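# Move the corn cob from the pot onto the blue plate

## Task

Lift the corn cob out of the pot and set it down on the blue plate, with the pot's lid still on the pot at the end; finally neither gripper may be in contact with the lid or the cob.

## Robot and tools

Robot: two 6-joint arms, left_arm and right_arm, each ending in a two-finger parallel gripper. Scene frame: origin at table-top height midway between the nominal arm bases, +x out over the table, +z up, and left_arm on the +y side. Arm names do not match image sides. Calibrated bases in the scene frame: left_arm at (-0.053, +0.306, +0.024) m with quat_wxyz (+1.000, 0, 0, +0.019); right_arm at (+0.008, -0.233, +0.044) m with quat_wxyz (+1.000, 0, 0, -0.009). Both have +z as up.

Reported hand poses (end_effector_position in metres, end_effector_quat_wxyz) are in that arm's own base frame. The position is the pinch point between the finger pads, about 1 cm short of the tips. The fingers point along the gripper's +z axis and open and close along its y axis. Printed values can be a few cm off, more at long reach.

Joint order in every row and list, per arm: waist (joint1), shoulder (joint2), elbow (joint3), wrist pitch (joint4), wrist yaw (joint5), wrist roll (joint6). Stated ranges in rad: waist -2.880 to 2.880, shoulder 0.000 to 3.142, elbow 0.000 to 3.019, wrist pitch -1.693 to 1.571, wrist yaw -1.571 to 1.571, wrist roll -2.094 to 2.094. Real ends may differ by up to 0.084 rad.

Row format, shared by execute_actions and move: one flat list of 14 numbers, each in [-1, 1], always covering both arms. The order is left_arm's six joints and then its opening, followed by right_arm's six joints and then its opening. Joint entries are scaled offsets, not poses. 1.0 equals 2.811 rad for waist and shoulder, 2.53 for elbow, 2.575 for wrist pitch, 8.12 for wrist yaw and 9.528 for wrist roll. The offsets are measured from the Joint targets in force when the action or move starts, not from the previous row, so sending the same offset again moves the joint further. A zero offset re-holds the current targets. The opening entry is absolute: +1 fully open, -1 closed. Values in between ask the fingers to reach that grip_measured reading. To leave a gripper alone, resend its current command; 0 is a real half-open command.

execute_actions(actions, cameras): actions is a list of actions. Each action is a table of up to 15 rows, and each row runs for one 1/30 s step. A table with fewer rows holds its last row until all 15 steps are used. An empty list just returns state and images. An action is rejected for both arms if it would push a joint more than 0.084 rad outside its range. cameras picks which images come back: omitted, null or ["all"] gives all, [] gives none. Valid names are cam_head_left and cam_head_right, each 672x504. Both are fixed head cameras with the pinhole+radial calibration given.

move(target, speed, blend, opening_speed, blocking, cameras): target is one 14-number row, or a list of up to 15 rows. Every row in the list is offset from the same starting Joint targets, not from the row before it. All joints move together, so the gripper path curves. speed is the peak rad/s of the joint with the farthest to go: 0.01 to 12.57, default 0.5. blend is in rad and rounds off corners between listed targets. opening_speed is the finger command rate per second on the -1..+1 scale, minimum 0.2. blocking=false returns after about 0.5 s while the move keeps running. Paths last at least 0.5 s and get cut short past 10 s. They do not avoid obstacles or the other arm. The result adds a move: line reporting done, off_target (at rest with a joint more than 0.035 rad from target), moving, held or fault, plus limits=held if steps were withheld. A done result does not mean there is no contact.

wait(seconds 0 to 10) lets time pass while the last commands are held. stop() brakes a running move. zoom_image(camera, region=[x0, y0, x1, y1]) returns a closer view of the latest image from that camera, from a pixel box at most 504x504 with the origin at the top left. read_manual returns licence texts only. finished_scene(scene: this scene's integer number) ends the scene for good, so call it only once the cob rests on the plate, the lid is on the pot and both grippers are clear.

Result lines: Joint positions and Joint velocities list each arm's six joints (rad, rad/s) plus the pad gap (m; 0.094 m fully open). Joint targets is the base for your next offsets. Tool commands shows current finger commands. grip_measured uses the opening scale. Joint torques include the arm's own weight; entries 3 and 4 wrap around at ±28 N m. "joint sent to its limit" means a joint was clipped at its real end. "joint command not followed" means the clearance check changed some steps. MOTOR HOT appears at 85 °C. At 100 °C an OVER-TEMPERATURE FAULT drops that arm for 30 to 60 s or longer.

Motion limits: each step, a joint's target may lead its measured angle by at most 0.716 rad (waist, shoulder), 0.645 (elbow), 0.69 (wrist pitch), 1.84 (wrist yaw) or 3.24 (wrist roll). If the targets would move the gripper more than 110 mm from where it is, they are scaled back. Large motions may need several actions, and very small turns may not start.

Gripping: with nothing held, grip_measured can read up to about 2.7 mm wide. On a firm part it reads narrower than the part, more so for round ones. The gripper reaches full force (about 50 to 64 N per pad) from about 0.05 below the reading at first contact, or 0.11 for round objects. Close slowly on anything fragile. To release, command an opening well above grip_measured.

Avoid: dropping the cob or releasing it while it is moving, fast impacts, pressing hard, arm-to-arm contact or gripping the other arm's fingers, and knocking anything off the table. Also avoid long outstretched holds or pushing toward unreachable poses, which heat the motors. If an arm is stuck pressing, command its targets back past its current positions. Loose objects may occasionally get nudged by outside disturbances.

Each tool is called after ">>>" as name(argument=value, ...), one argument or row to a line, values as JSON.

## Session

>>> execute_actions(
  actions=[],
)

>>> zoom_image(
  camera="cam_head_left",
  region=[240, 170, 410, 340],
)

>>> zoom_image(
  camera="cam_head_right",
  region=[240, 170, 410, 340],
)

Scene clock: 0.00 s.
left_arm: end_effector_position=(+0.3785, -0.1923, +0.2734) grip_measured=+1.000 end_effector_quat_wxyz=(+0.651, +0.351, +0.597, -0.310) | right_arm: end_effector_position=(+0.6509, -0.4272, +0.1925) grip_measured=+1.000 end_effector_quat_wxyz=(+0.504, -0.349, +0.773, +0.165)
Joint positions: left_arm=[-0.174 1.107 0.436 0.729 0.799 0.046 0.094] | right_arm=[-0.78 2.515 2.63 -1.583 -1.115 -1.563 0.094]
Joint velocities: within noise
Joint torques (N m): no reading
Motor temperatures (°C): left_arm=[30 33 31 27 28 25 28] | right_arm=[26 29 32 28 27 26 26]
Heat: left arm: hottest shoulder 33 °C; right arm: hottest elbow 32 °C.
Joint targets: left_arm=[-0.174 1.107 0.458 0.733 0.799 0.046] | right_arm=[-0.780 2.501 2.658 -1.581 -1.115 -1.563]
Tool commands: left_gripper/opening=+1.0 right_gripper/opening=+1.0

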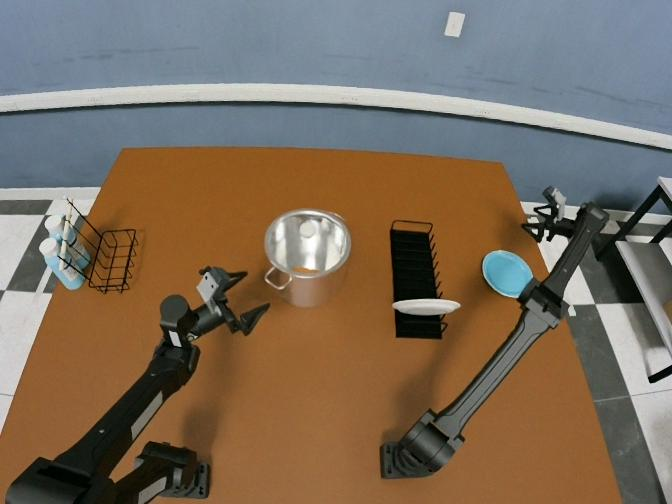

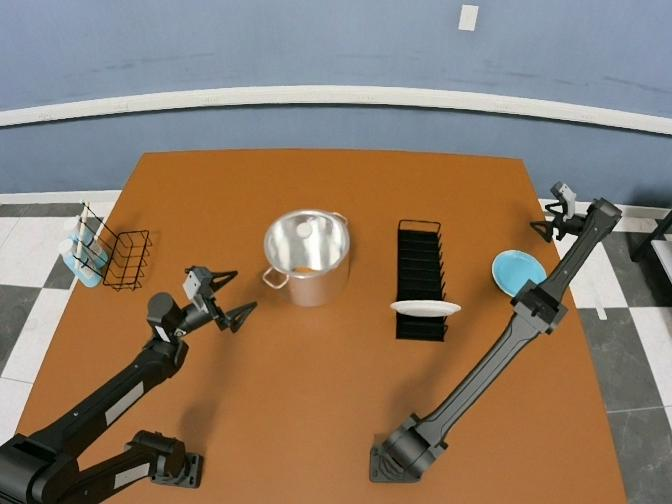

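Scaled by 2.965 from the camera's image (finer frame: 960x720).

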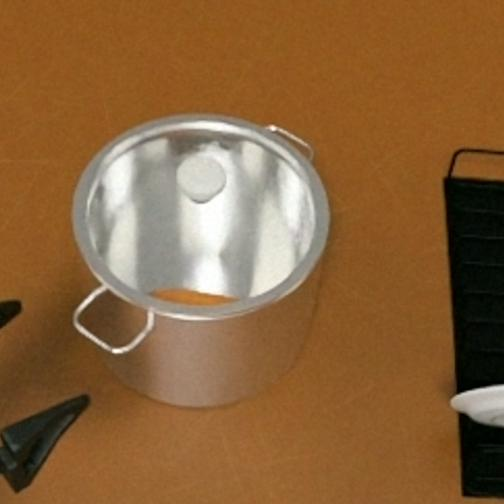

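Scaled by 2.965 from the camera's image (finer frame: 960x720).

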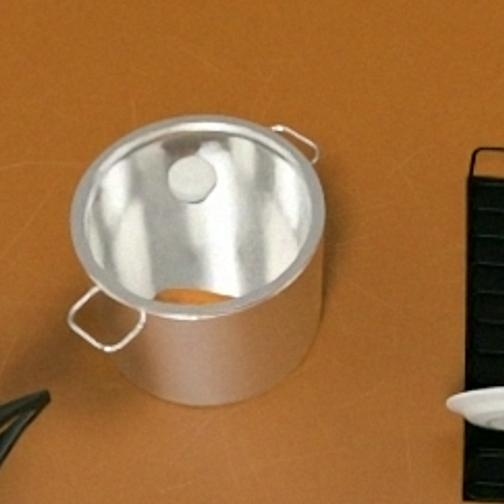

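>>> move(
  target=[-0.1149,0.3355,0.7518,-0.9157,-0.0984,-0.0048,1,0.2419,-0.3202,-0.3557,0.035,0.1106,0.0327,0.7],
  speed=1.0,
  cameras=["cam_head_left","cam_head_right"],
)

>>> zoom_image(
  camera="cam_head_left",
  region=[250, 160, 360, 270],
)

>>> zoom_image(
  camera="cam_head_right",
  region=[250, 160, 360, 270],
)

Scene clock: 25.77 s.
left_arm: end_effector_position=(+0.5934, -0.3178, +0.3051) grip_measured=+1.000 end_effector_quat_wxyz=(+0.112, +0.248, +0.962, -0.029) | right_arm: end_effector_position=(+0.5370, -0.0198, +0.3255) grip_measured=+0.702 end_effector_quat_wxyz=(+0.151, -0.550, +0.821, +0.017)
Joint positions: left_arm=[-0.49 2.025 2.299 -1.613 0.004 0.015 0.094] | right_arm=[-0.106 1.616 1.763 -1.503 -0.219 -1.262 0.08]
Joint torques (N m): left_arm=[-2.08 -17.08 14.86 0.57 -0.13 -0.11] | right_arm=[0.97 -14.8 7.01 1.22 -0.28 0.07]
Motor temperatures (°C): left_arm=[30 33 36 27 28 25 28] | right_arm=[26 33 35 28 28 26 26]
Heat: left arm: hottest elbow 36 °C; right arm: hottest elbow 35 °C.
Joint targets: left_arm=[-0.497 2.050 2.360 -1.625 0.000 0.000] | right_arm=[-0.100 1.601 1.758 -1.491 -0.217 -1.251]
move: off_target (left_arm); left_arm: the elbow is farthest, 0.061 rad from its target

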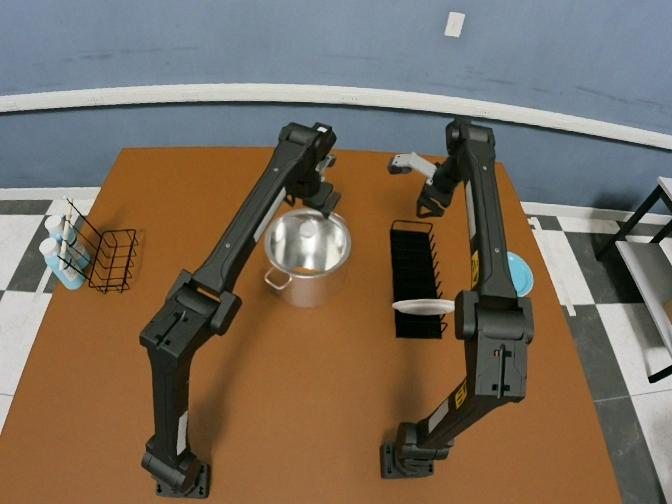

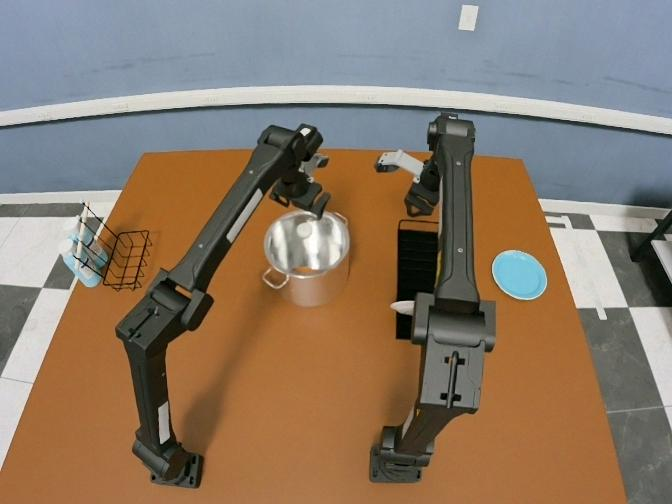

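Scaled by 4.582 from the camera's image (finer frame: 960x720).

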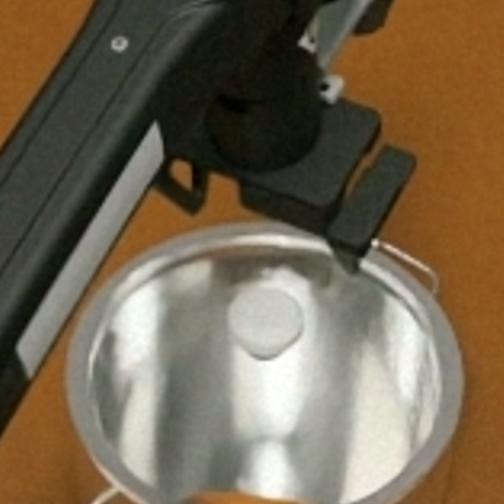

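Scaled by 4.582 from the camera's image (finer frame: 960x720).

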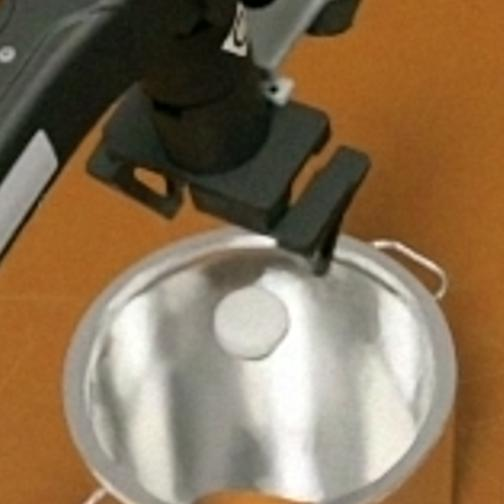

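>>> move(
  target=[
    [0,-0.0256,-0.151,0.1153,0,0,1,0,0,0,0,0,0,0.7],
    [0,-0.0256,-0.151,0.1153,0,0,-0.5,0,0,0,0,0,0,0.7],
  ],
  speed=0.25,
  opening_speed=0.6,
  cameras=["cam_head_left","cam_head_right"],
)

>>> zoom_image(
  camera="cam_head_left",
  region=[250, 160, 360, 270],
)

Scene clock: 47.70 s.
left_arm: end_effector_position=(+0.5989, -0.3154, +0.2064) grip_measured=-0.097 end_effector_quat_wxyz=(+0.110, +0.244, +0.963, -0.023) | right_arm: end_effector_position=(+0.5370, -0.0198, +0.3255) grip_measured=+0.702 end_effector_quat_wxyz=(+0.151, -0.550, +0.821, +0.017)
Joint positions: left_arm=[-0.486 1.996 1.992 -1.342 -0.008 0.011 0.042] | right_arm=[-0.106 1.616 1.763 -1.503 -0.219 -1.261 0.08]
Joint torques (N m): left_arm=[-2.67 -20.54 8.47 1.77 0.29 -0.12] | right_arm=[0.97 -14.8 7.01 1.21 -0.28 0.06]
Heat: left arm: hottest elbow 40 °C; right arm: hottest elbow 35 °C.
Joint targets: left_arm=[-0.497 1.978 1.978 -1.328 0.000 0.000] | right_arm=[-0.100 1.601 1.758 -1.491 -0.217 -1.251]
move: done

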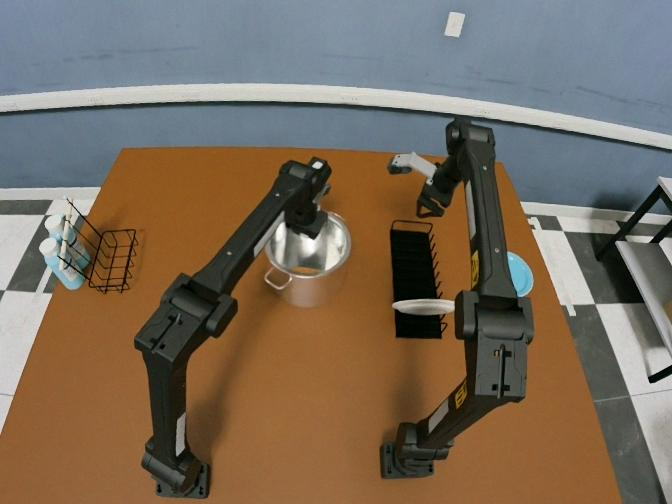

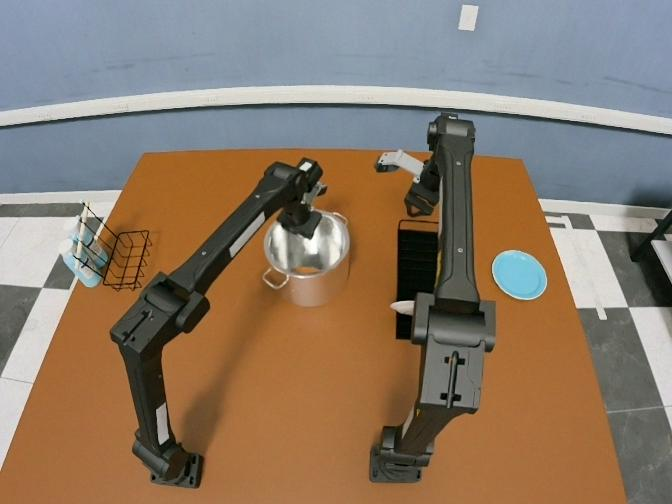

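Scaled by 4.582 from the camera's image (finer frame: 960x720).

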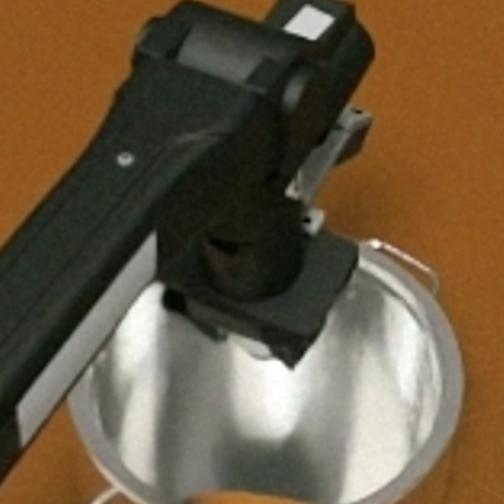

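>>> move(
  target=[
    [0,0,0.1107,-0.0951,0,0,-0.5,0,0,0,0,0,0,0.7],
    [0.2124,-0.1644,-0.1296,-0.0555,0,0,-0.5,0,0,0,0,0,0,0.7],
  ],
  speed=[0.3,0.55],
  blend=0.04,
  cameras=["cam_head_left","cam_head_right"],
)

>>> zoom_image(
  camera="cam_head_left",
  region=[250, 190, 370, 310],
)

>>> zoom_image(
  camera="cam_head_right",
  region=[250, 190, 370, 310],
)

Scene clock: 67.30 s.
left_arm: end_effector_position=(+0.5039, +0.0537, +0.2984) grip_measured=-0.098 end_effector_quat_wxyz=(+0.081, -0.049, +0.996, +0.005) | right_arm: end_effector_position=(+0.5370, -0.0198, +0.3255) grip_measured=+0.702 end_effector_quat_wxyz=(+0.151, -0.550, +0.821, +0.017)
Joint positions: left_arm=[0.107 1.562 1.644 -1.491 -0.001 0.009 0.042] | right_arm=[-0.106 1.616 1.763 -1.503 -0.219 -1.261 0.08]
Joint torques (N m): left_arm=[-1.9 -16.38 10.18 1.78 0.04 -0.07] | right_arm=[0.97 -14.8 6.99 1.22 -0.28 0.07]
Heat: left arm: hottest elbow 38 °C; right arm: hottest elbow 35 °C.
Joint targets: left_arm=[0.100 1.516 1.650 -1.471 0.000 0.000] | right_arm=[-0.100 1.601 1.758 -1.491 -0.217 -1.251]
move: off_target (left_arm); left_arm: the shoulder is farthest, 0.046 rad from its target

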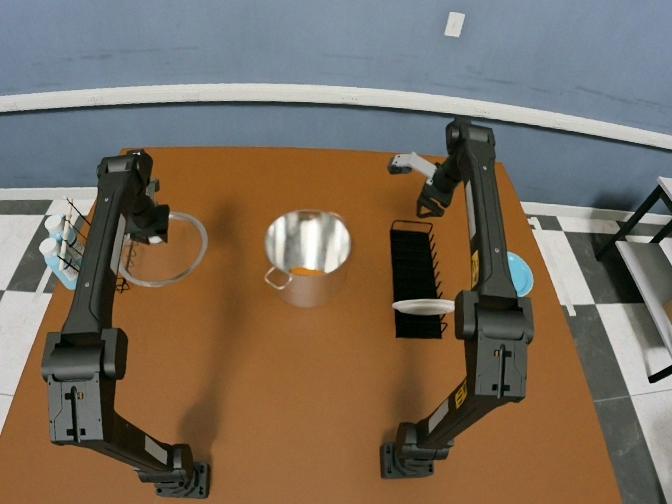

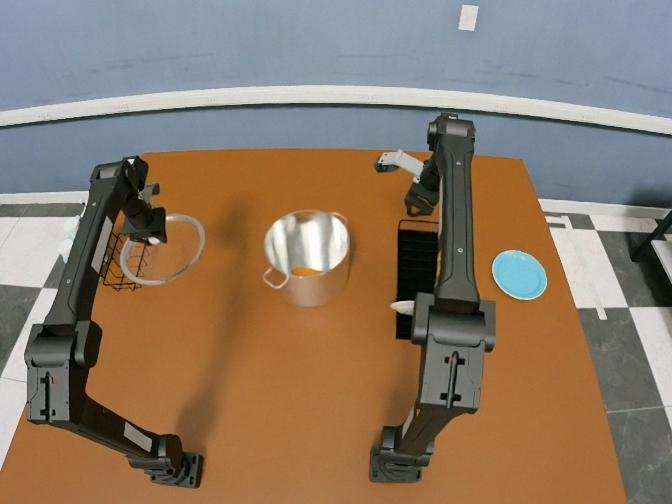

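Scaled by 4.200 from the camera's image (finer frame: 960x720).

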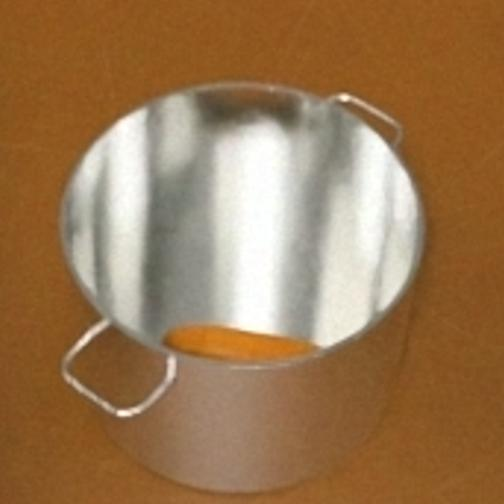

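Scaled by 4.200 from the camera's image (finer frame: 960x720).

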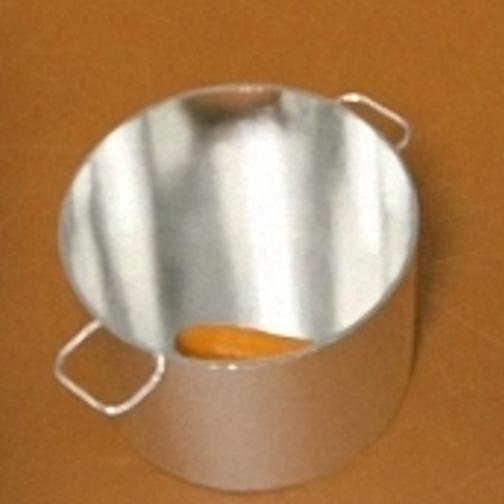

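>>> move(
  target=[
    [0,0,0,0,0,0,-0.5,0.1656,0.0921,0.068,-0.0093,0.0004,0.0034,0.7],
    [0,0,0,0,0,0,-0.5,0.1656,0.117,-0.0751,0.1386,0.0004,0.0034,0.7],
  ],
  speed=[0.6,0.35],
  cameras=["cam_head_left","cam_head_right"],
)

>>> zoom_image(
  camera="cam_head_left",
  region=[250, 190, 370, 310],
)

>>> zoom_image(
  camera="cam_head_right",
  region=[250, 190, 370, 310],
)

Scene clock: 95.57 s.
left_arm: end_effector_position=(+0.5039, +0.0537, +0.2984) grip_measured=-0.098 end_effector_quat_wxyz=(+0.081, -0.049, +0.996, +0.005) | right_arm: end_effector_position=(+0.5385, +0.2500, +0.0869) grip_measured=+0.702 end_effector_quat_wxyz=(-0.076, +0.716, -0.689, -0.084)
Joint positions: left_arm=[0.107 1.562 1.644 -1.491 -0.001 0.009 0.042] | right_arm=[0.373 1.928 1.572 -1.145 -0.216 -1.229 0.08]
Joint torques (N m): left_arm=[-2.37 -16.44 10.11 1.88 0.05 -0.06] | right_arm=[0.03 -16.79 6.5 0.85 -0.29 0.04]
Heat: left arm: hottest elbow 38 °C; right arm: hottest elbow 35 °C.
Joint targets: left_arm=[0.100 1.516 1.650 -1.471 0.000 0.000] | right_arm=[0.366 1.930 1.568 -1.134 -0.214 -1.219]
move: off_target (left_arm); left_arm: the shoulder is farthest, 0.046 rad from its target

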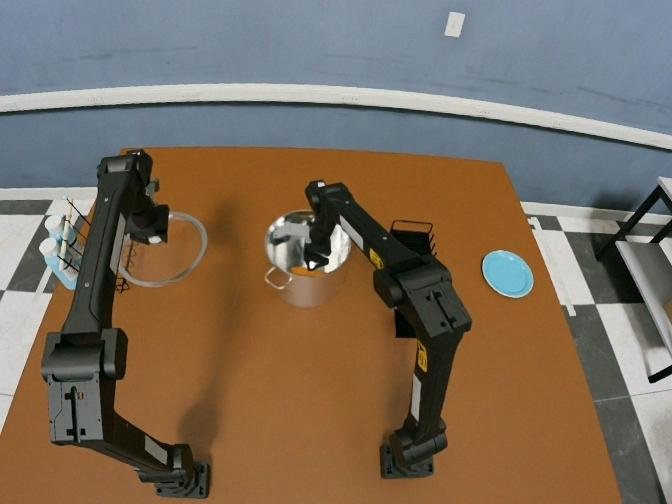

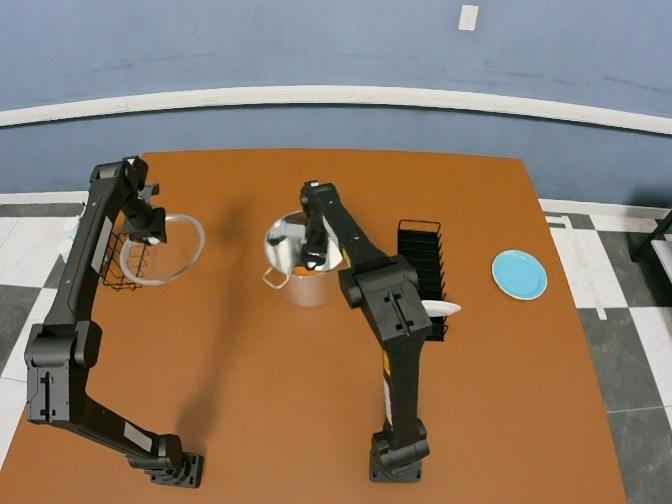

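Scaled by 4.200 from the camera's image (finer frame: 960x720).

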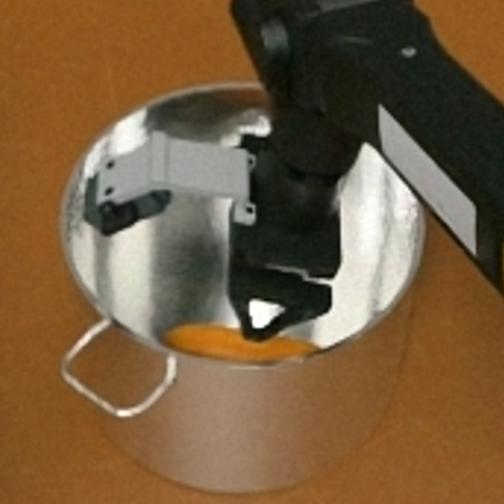

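Scaled by 4.200 from the camera's image (finer frame: 960x720).

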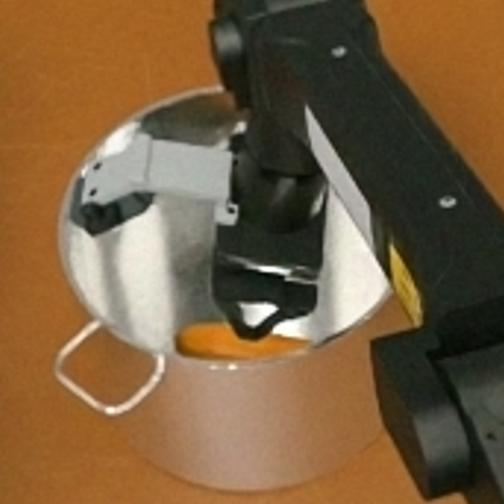

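>>> move(
  target=[
    [0,0,0,0,0,0,-0.5,-0.0057,0.0226,-0.0278,0.0524,0,0,0.7],
    [0,0,0,0,0,0,-0.5,-0.0057,0.0352,-0.0375,0.0757,0,0,0.7],
  ],
  speed=[0.2,0.1],
  cameras=["cam_head_left","cam_head_right"],
)

>>> zoom_image(
  camera="cam_head_left",
  region=[250, 190, 370, 310],
)

>>> zoom_image(
  camera="cam_head_right",
  region=[250, 190, 370, 310],
)

Scene clock: 113.10 s.
left_arm: end_effector_position=(+0.5039, +0.0537, +0.2984) grip_measured=-0.098 end_effector_quat_wxyz=(+0.081, -0.049, +0.996, +0.005) | right_arm: end_effector_position=(+0.5415, +0.2451, +0.0025) grip_measured=+0.702 end_effector_quat_wxyz=(-0.079, +0.713, -0.692, -0.082)
Joint positions: left_arm=[0.107 1.562 1.644 -1.491 -0.001 0.009 0.042] | right_arm=[0.364 2.022 1.478 -0.95 -0.216 -1.229 0.08]
Joint torques (N m): left_arm=[-2.2 -16.62 10.26 1.92 0.07 -0.06] | right_arm=[-0.44 -16.73 5.85 0.94 -0.29 0.04]
Heat: left arm: hottest elbow 38 °C; right arm: hottest elbow 35 °C.
Joint targets: left_arm=[0.100 1.516 1.650 -1.471 0.000 0.000] | right_arm=[0.350 2.029 1.473 -0.939 -0.214 -1.219]
move: off_target (left_arm); left_arm: the shoulder is farthest, 0.046 rad from its target

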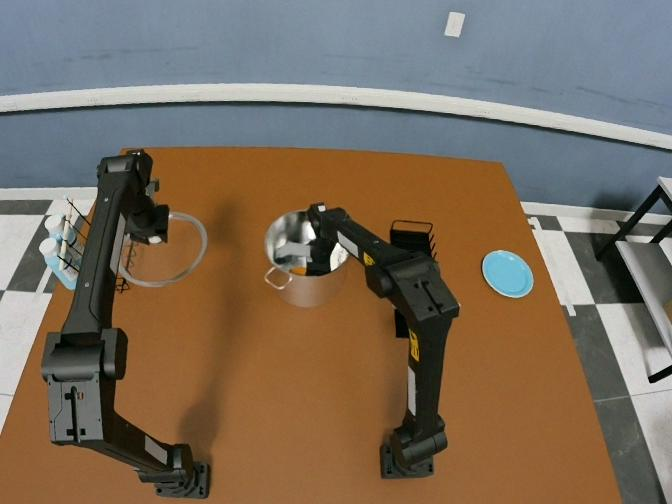

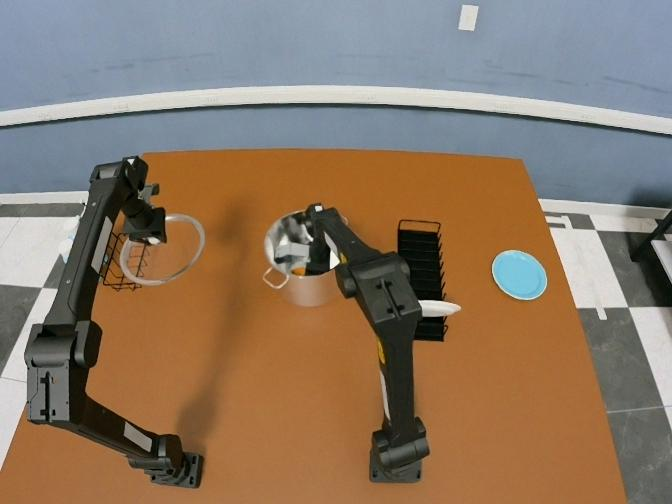

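Scaled by 4.200 from the camera's image (finer frame: 960x720).

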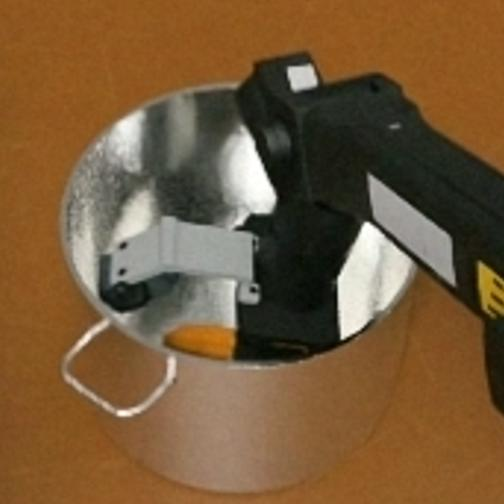

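Scaled by 4.200 from the camera's image (finer frame: 960x720).

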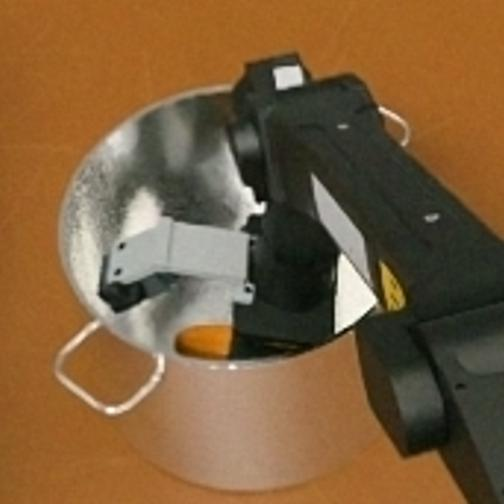

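>>> move(
  target=[0,0,0,0,0,0,-0.5,0,0,0,0,0,0,-0.4],
  opening_speed=0.5,
  cameras=["cam_head_left"],
)

>>> zoom_image(
  camera="cam_head_left",
  region=[250, 190, 370, 310],
)

Scene clock: 122.00 s.
left_arm: end_effector_position=(+0.5039, +0.0537, +0.2984) grip_measured=-0.098 end_effector_quat_wxyz=(+0.081, -0.049, +0.996, +0.005) | right_arm: end_effector_position=(+0.5417, +0.2453, +0.0026) grip_measured=+0.063 end_effector_quat_wxyz=(-0.080, +0.712, -0.693, -0.082)
Joint positions: left_arm=[0.107 1.562 1.644 -1.491 -0.001 0.009 0.042] | right_arm=[0.364 2.022 1.478 -0.949 -0.217 -1.226 0.05]
Joint torques (N m): left_arm=[-2.67 -16.73 10.24 1.92 0.03 -0.08] | right_arm=[-0.44 -16.79 5.85 0.87 -0.25 0.02]
Heat: left arm: hottest elbow 38 °C; right arm: hottest elbow 35 °C.
Joint targets: left_arm=[0.100 1.516 1.650 -1.471 0.000 0.000] | right_arm=[0.350 2.029 1.473 -0.939 -0.214 -1.219]
move: off_target (left_arm); left_arm: the shoulder is farthest, 0.046 rad from its target

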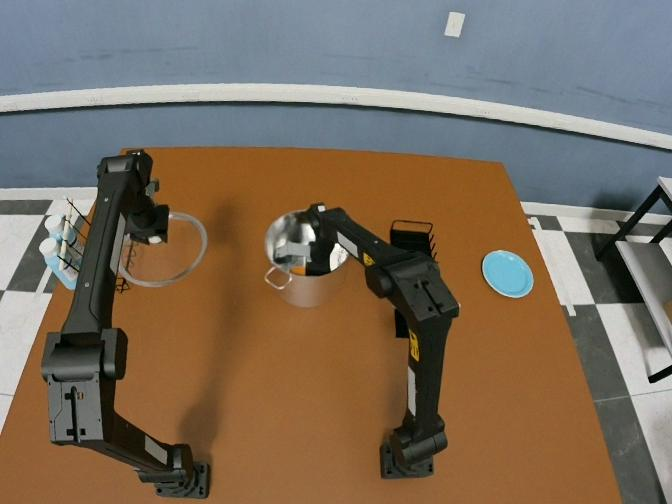

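Scaled by 4.200 from the camera's image (finer frame: 960x720).

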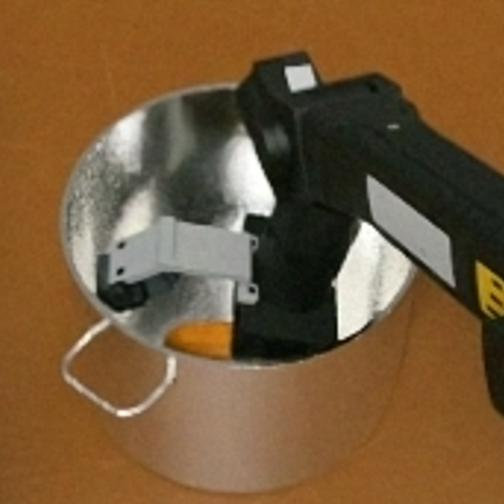

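>>> move(
  target=[
    [0,0,0,0,0,0,-0.5,0,-0.0388,0.0581,-0.0819,0,0,-0.4],
    [0,0,0,0,0,0,-0.5,0,-0.0637,0.1806,-0.2256,0,0,-0.4],
    [0,0,0,0,0,0,-0.5,-0.3557,-0.0637,0.1806,-0.2256,0,0,-0.4],
    [-0.2053,0.1644,0.2403,-0.0396,0,0,-0.5,-0.3557,0.084,0.2715,-0.1658,0,0,-0.4],
  ],
  speed=[0.25,0.35,0.65,0.45],
  blend=[0.05,0.03,0.05,0],
  cameras=["cam_head_left","cam_head_right"],
)

>>> zoom_image(
  camera="cam_head_left",
  region=[440, 200, 580, 340],
)

>>> zoom_image(
  camera="cam_head_left",
  region=[230, 150, 400, 320],
)

>>> zoom_image(
  camera="cam_head_right",
  region=[230, 150, 400, 320],
)

Scene clock: 155.20 s.
left_arm: end_effector_position=(+0.5822, -0.3093, +0.2707) grip_measured=-0.098 end_effector_quat_wxyz=(+0.085, +0.245, +0.966, -0.022) | right_arm: end_effector_position=(+0.5709, -0.3995, +0.0552) grip_measured=+0.061 end_effector_quat_wxyz=(+0.085, -0.277, +0.955, +0.062)
Joint positions: left_arm=[-0.487 1.996 2.167 -1.566 0.002 0.009 0.042] | right_arm=[-0.662 2.286 2.089 -1.375 -0.211 -1.226 0.05]
Joint torques (N m): left_arm=[-1.14 -20.13 17.29 0.65 -0.02 -0.06] | right_arm=[1.32 -22.95 12.25 0.66 -0.52 0]
Heat: left arm: hottest elbow 39 °C; right arm: hottest elbow 36 °C.
Joint targets: left_arm=[-0.477 1.978 2.258 -1.573 0.000 0.000] | right_arm=[-0.650 2.265 2.160 -1.366 -0.214 -1.219]
move: off_target (left_arm, right_arm); left_arm: the elbow is farthest, 0.091 rad from its target; right_arm: the elbow is farthest, 0.070 rad from its target

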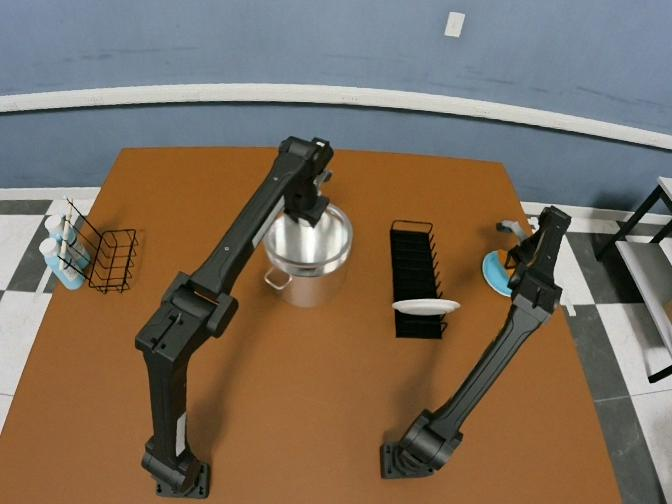

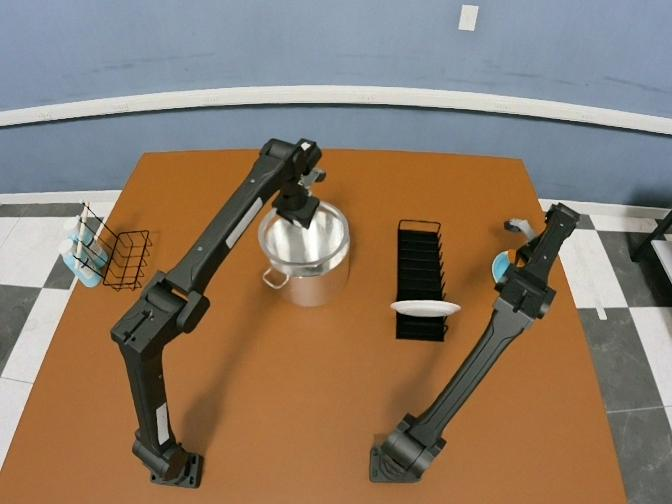

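Scaled by 3.600 from the camera's image (finer frame: 960x720).

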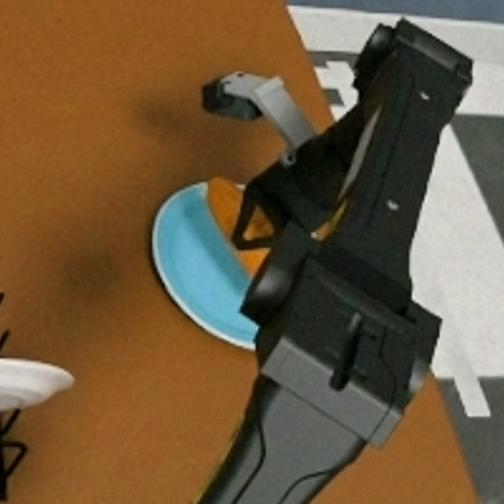

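Scaled by 2.965 from the camera's image (finer frame: 960x720).

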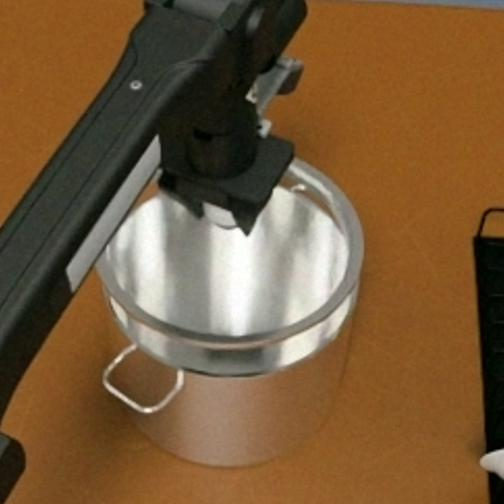

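Scaled by 2.965 from the camera's image (finer frame: 960x720).

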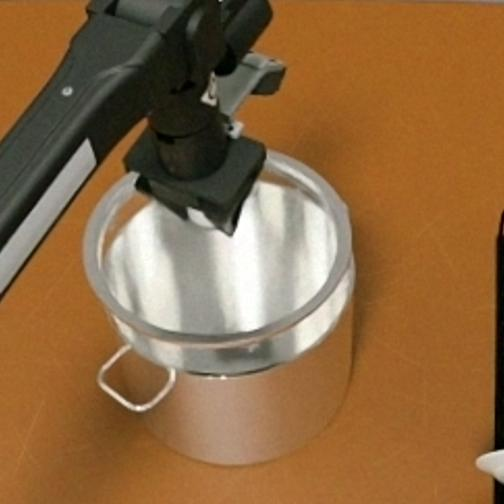

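>>> move(
  target=[
    [0,0,-0.08,0.0687,0,0,-0.5,0,0.0037,-0.0537,0.0587,0,0,-0.4],
    [0,0,-0.1107,0.0951,0,0,-0.5,0,0.005,-0.072,0.079,0,0,-0.4],
  ],
  speed=[0.25,0.1],
  cameras=["cam_head_left","cam_head_right"],
)

>>> zoom_image(
  camera="cam_head_left",
  region=[460, 220, 560, 320],
)

>>> zoom_image(
  camera="cam_head_left",
  region=[230, 150, 400, 320],
)

>>> zoom_image(
  camera="cam_head_right",
  region=[230, 150, 400, 320],
)

Scene clock: 175.60 s.
left_arm: end_effector_position=(+0.5938, -0.3151, +0.2090) grip_measured=-0.098 end_effector_quat_wxyz=(+0.103, +0.244, +0.964, -0.029) | right_arm: end_effector_position=(+0.5790, -0.4058, +0.0141) grip_measured=+0.061 end_effector_quat_wxyz=(+0.110, -0.281, +0.953, +0.027)
Joint positions: left_arm=[-0.485 1.991 1.992 -1.359 0.008 0.009 0.042] | right_arm=[-0.662 2.286 1.976 -1.174 -0.211 -1.226 0.05]
Joint torques (N m): left_arm=[-0.56 -19.72 8.43 2.41 -0.31 -0.03] | right_arm=[1.38 -21.71 6.99 0.9 -0.52 0.02]
Motor temperatures (°C): left_arm=[30 36 42 27 28 25 30] | right_arm=[26 35 39 28 27 26 27]
Heat: left arm: hottest elbow 42 °C; right arm: hottest elbow 39 °C.
Joint targets: left_arm=[-0.477 1.978 1.978 -1.328 0.001 0.000] | right_arm=[-0.650 2.279 1.978 -1.163 -0.214 -1.219]
move: done

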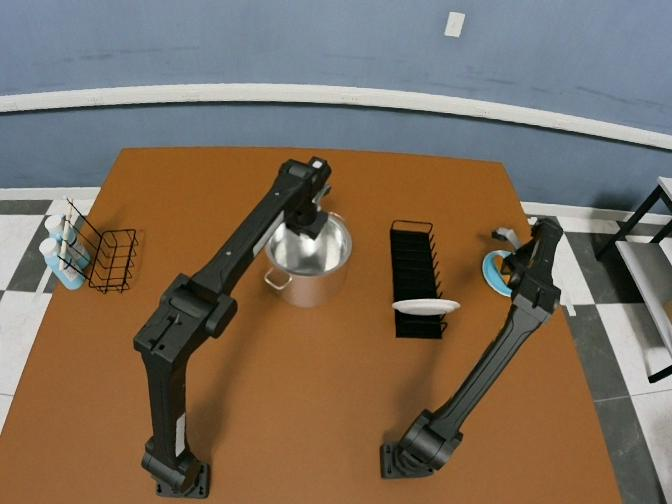

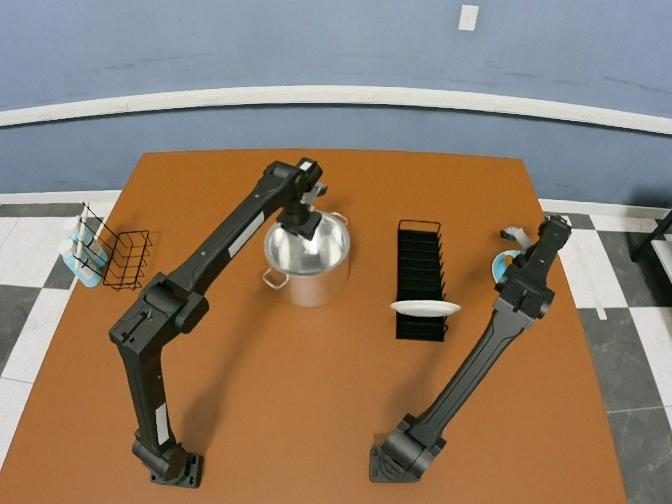

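Scaled by 5.040 from the camera's image (finer frame: 960x720).

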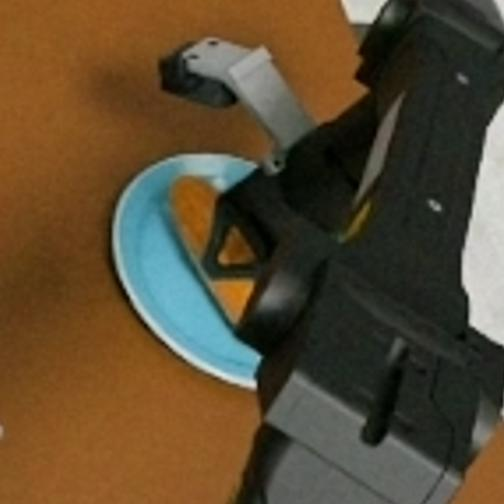

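Scaled by 2.965 from the camera's image (finer frame: 960x720).

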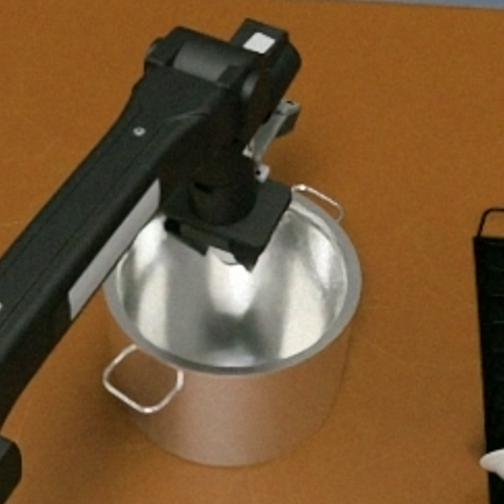

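Scaled by 2.965 from the camera's image (finer frame: 960x720).

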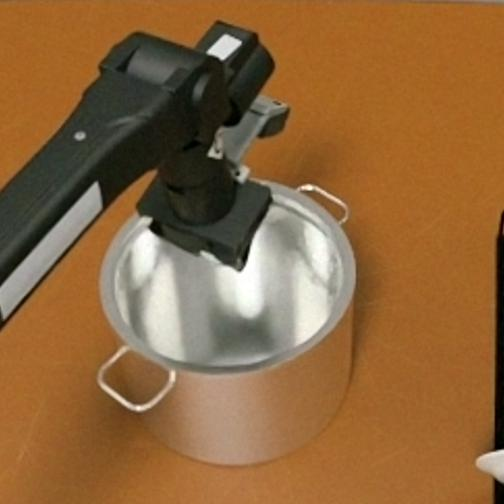

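>>> move(
  target=[0,0,-0.006,0.006,0,0,-0.5,-0.002,0.002,-0.0085,0.0085,0,0,-0.4],
  speed=0.1,
  cameras=["cam_head_left","cam_head_right"],
)

>>> zoom_image(
  camera="cam_head_left",
  region=[460, 220, 560, 320],
)

Scene clock: 204.27 s.
left_arm: end_effector_position=(+0.5938, -0.3152, +0.2084) grip_measured=-0.098 end_effector_quat_wxyz=(+0.107, +0.244, +0.964, -0.030) | right_arm: end_effector_position=(+0.5780, -0.4047, +0.0077) grip_measured=+0.056 end_effector_quat_wxyz=(+0.111, -0.281, +0.953, +0.027)
Joint positions: left_arm=[-0.485 1.985 1.98 -1.345 0.008 0.009 0.042] | right_arm=[-0.662 2.287 1.961 -1.157 -0.212 -1.226 0.05]
Joint torques (N m): left_arm=[-0.44 -19.31 8.44 2.56 -0.24 -0.02] | right_arm=[0.97 -21.25 6.52 1.11 -0.44 0.02]
Heat: left arm: hottest elbow 40 °C; right arm: hottest elbow 38 °C.
Joint targets: left_arm=[-0.477 1.978 1.963 -1.313 0.000 0.000] | right_arm=[-0.656 2.285 1.956 -1.141 -0.214 -1.219]
move: done

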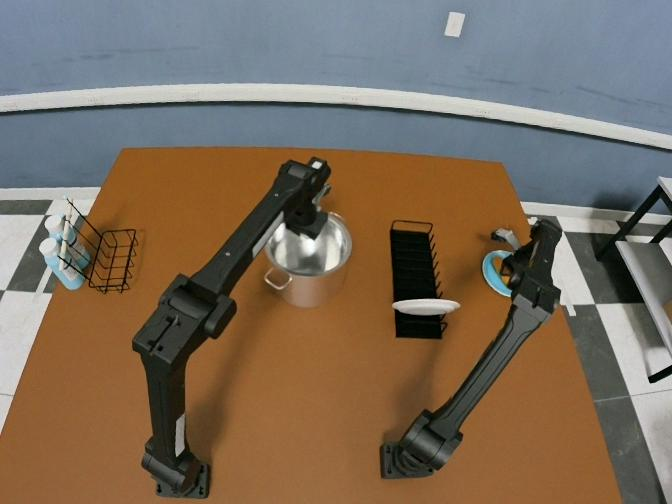

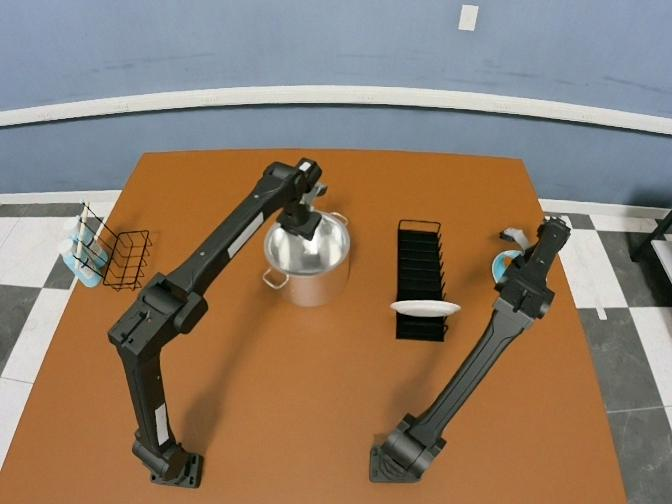

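Scaled by 5.040 from the camera's image (finer frame: 960x720).

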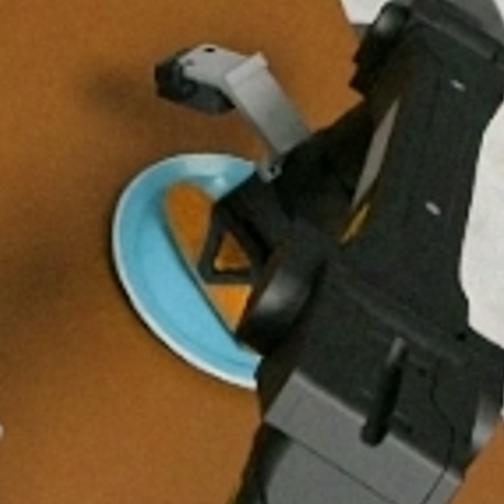

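>>> move(
  target=[
    [0,0,0,0,0,0,-0.5,0,0.001,-0.005,0.004,0,0,-0.4],
    [0,0,0,0,0,0,0.6,0,0.001,-0.005,0.004,0,0,0.5],
  ],
  speed=0.1,
  opening_speed=0.4,
  cameras=["cam_head_left","cam_head_right"],
)

>>> zoom_image(
  camera="cam_head_left",
  region=[460, 220, 560, 320],
)

>>> zoom_image(
  camera="cam_head_left",
  region=[230, 150, 400, 320],
)

Scene clock: 215.57 s.
left_arm: end_effector_position=(+0.5974, -0.3162, +0.2086) grip_measured=+0.597 end_effector_quat_wxyz=(+0.115, +0.243, +0.963, -0.030) | right_arm: end_effector_position=(+0.5781, -0.4041, +0.0038) grip_measured=+0.498 end_effector_quat_wxyz=(+0.114, -0.281, +0.952, +0.026)
Joint positions: left_arm=[-0.485 1.984 1.978 -1.327 0.004 0.009 0.075] | right_arm=[-0.662 2.287 1.949 -1.141 -0.215 -1.226 0.07]
Joint torques (N m): left_arm=[-0.91 -19.19 8.54 1.94 -0.12 -0.07] | right_arm=[0.91 -21.01 6.41 0.88 -0.31 0.01]
Heat: left arm: hottest elbow 40 °C; right arm: hottest elbow 37 °C.
Joint targets: left_arm=[-0.477 1.978 1.963 -1.313 0.000 0.000] | right_arm=[-0.656 2.287 1.943 -1.131 -0.214 -1.219]
move: done

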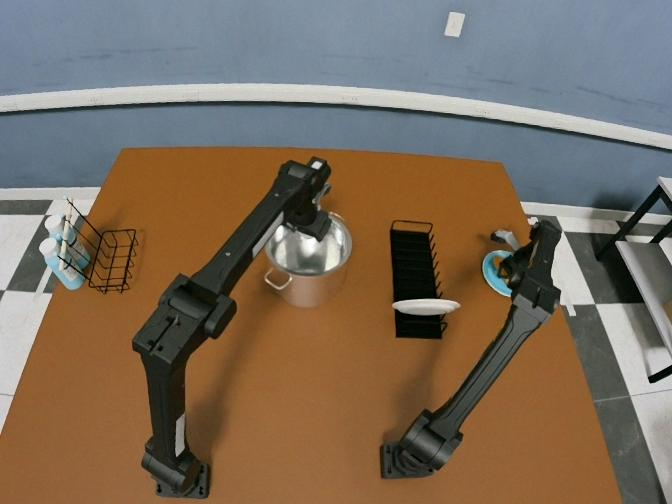

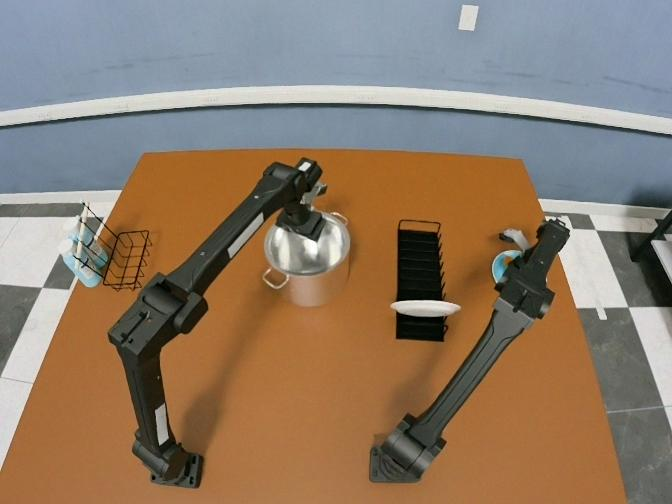

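Scaled by 5.040 from the camera's image (finer frame: 960x720).

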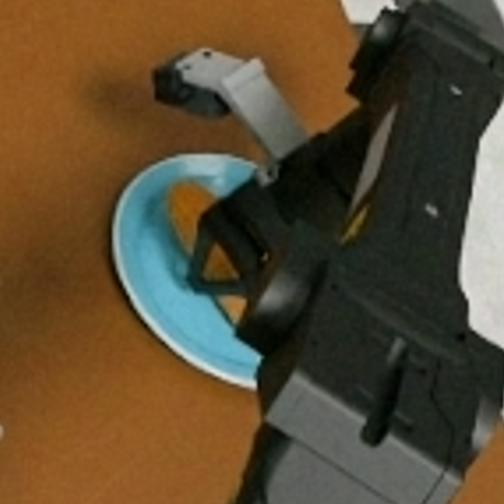

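Scaled by 2.965 from the camera's image (finer frame: 960x720).

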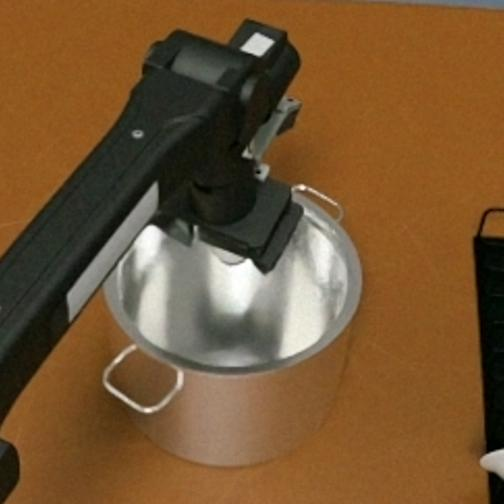

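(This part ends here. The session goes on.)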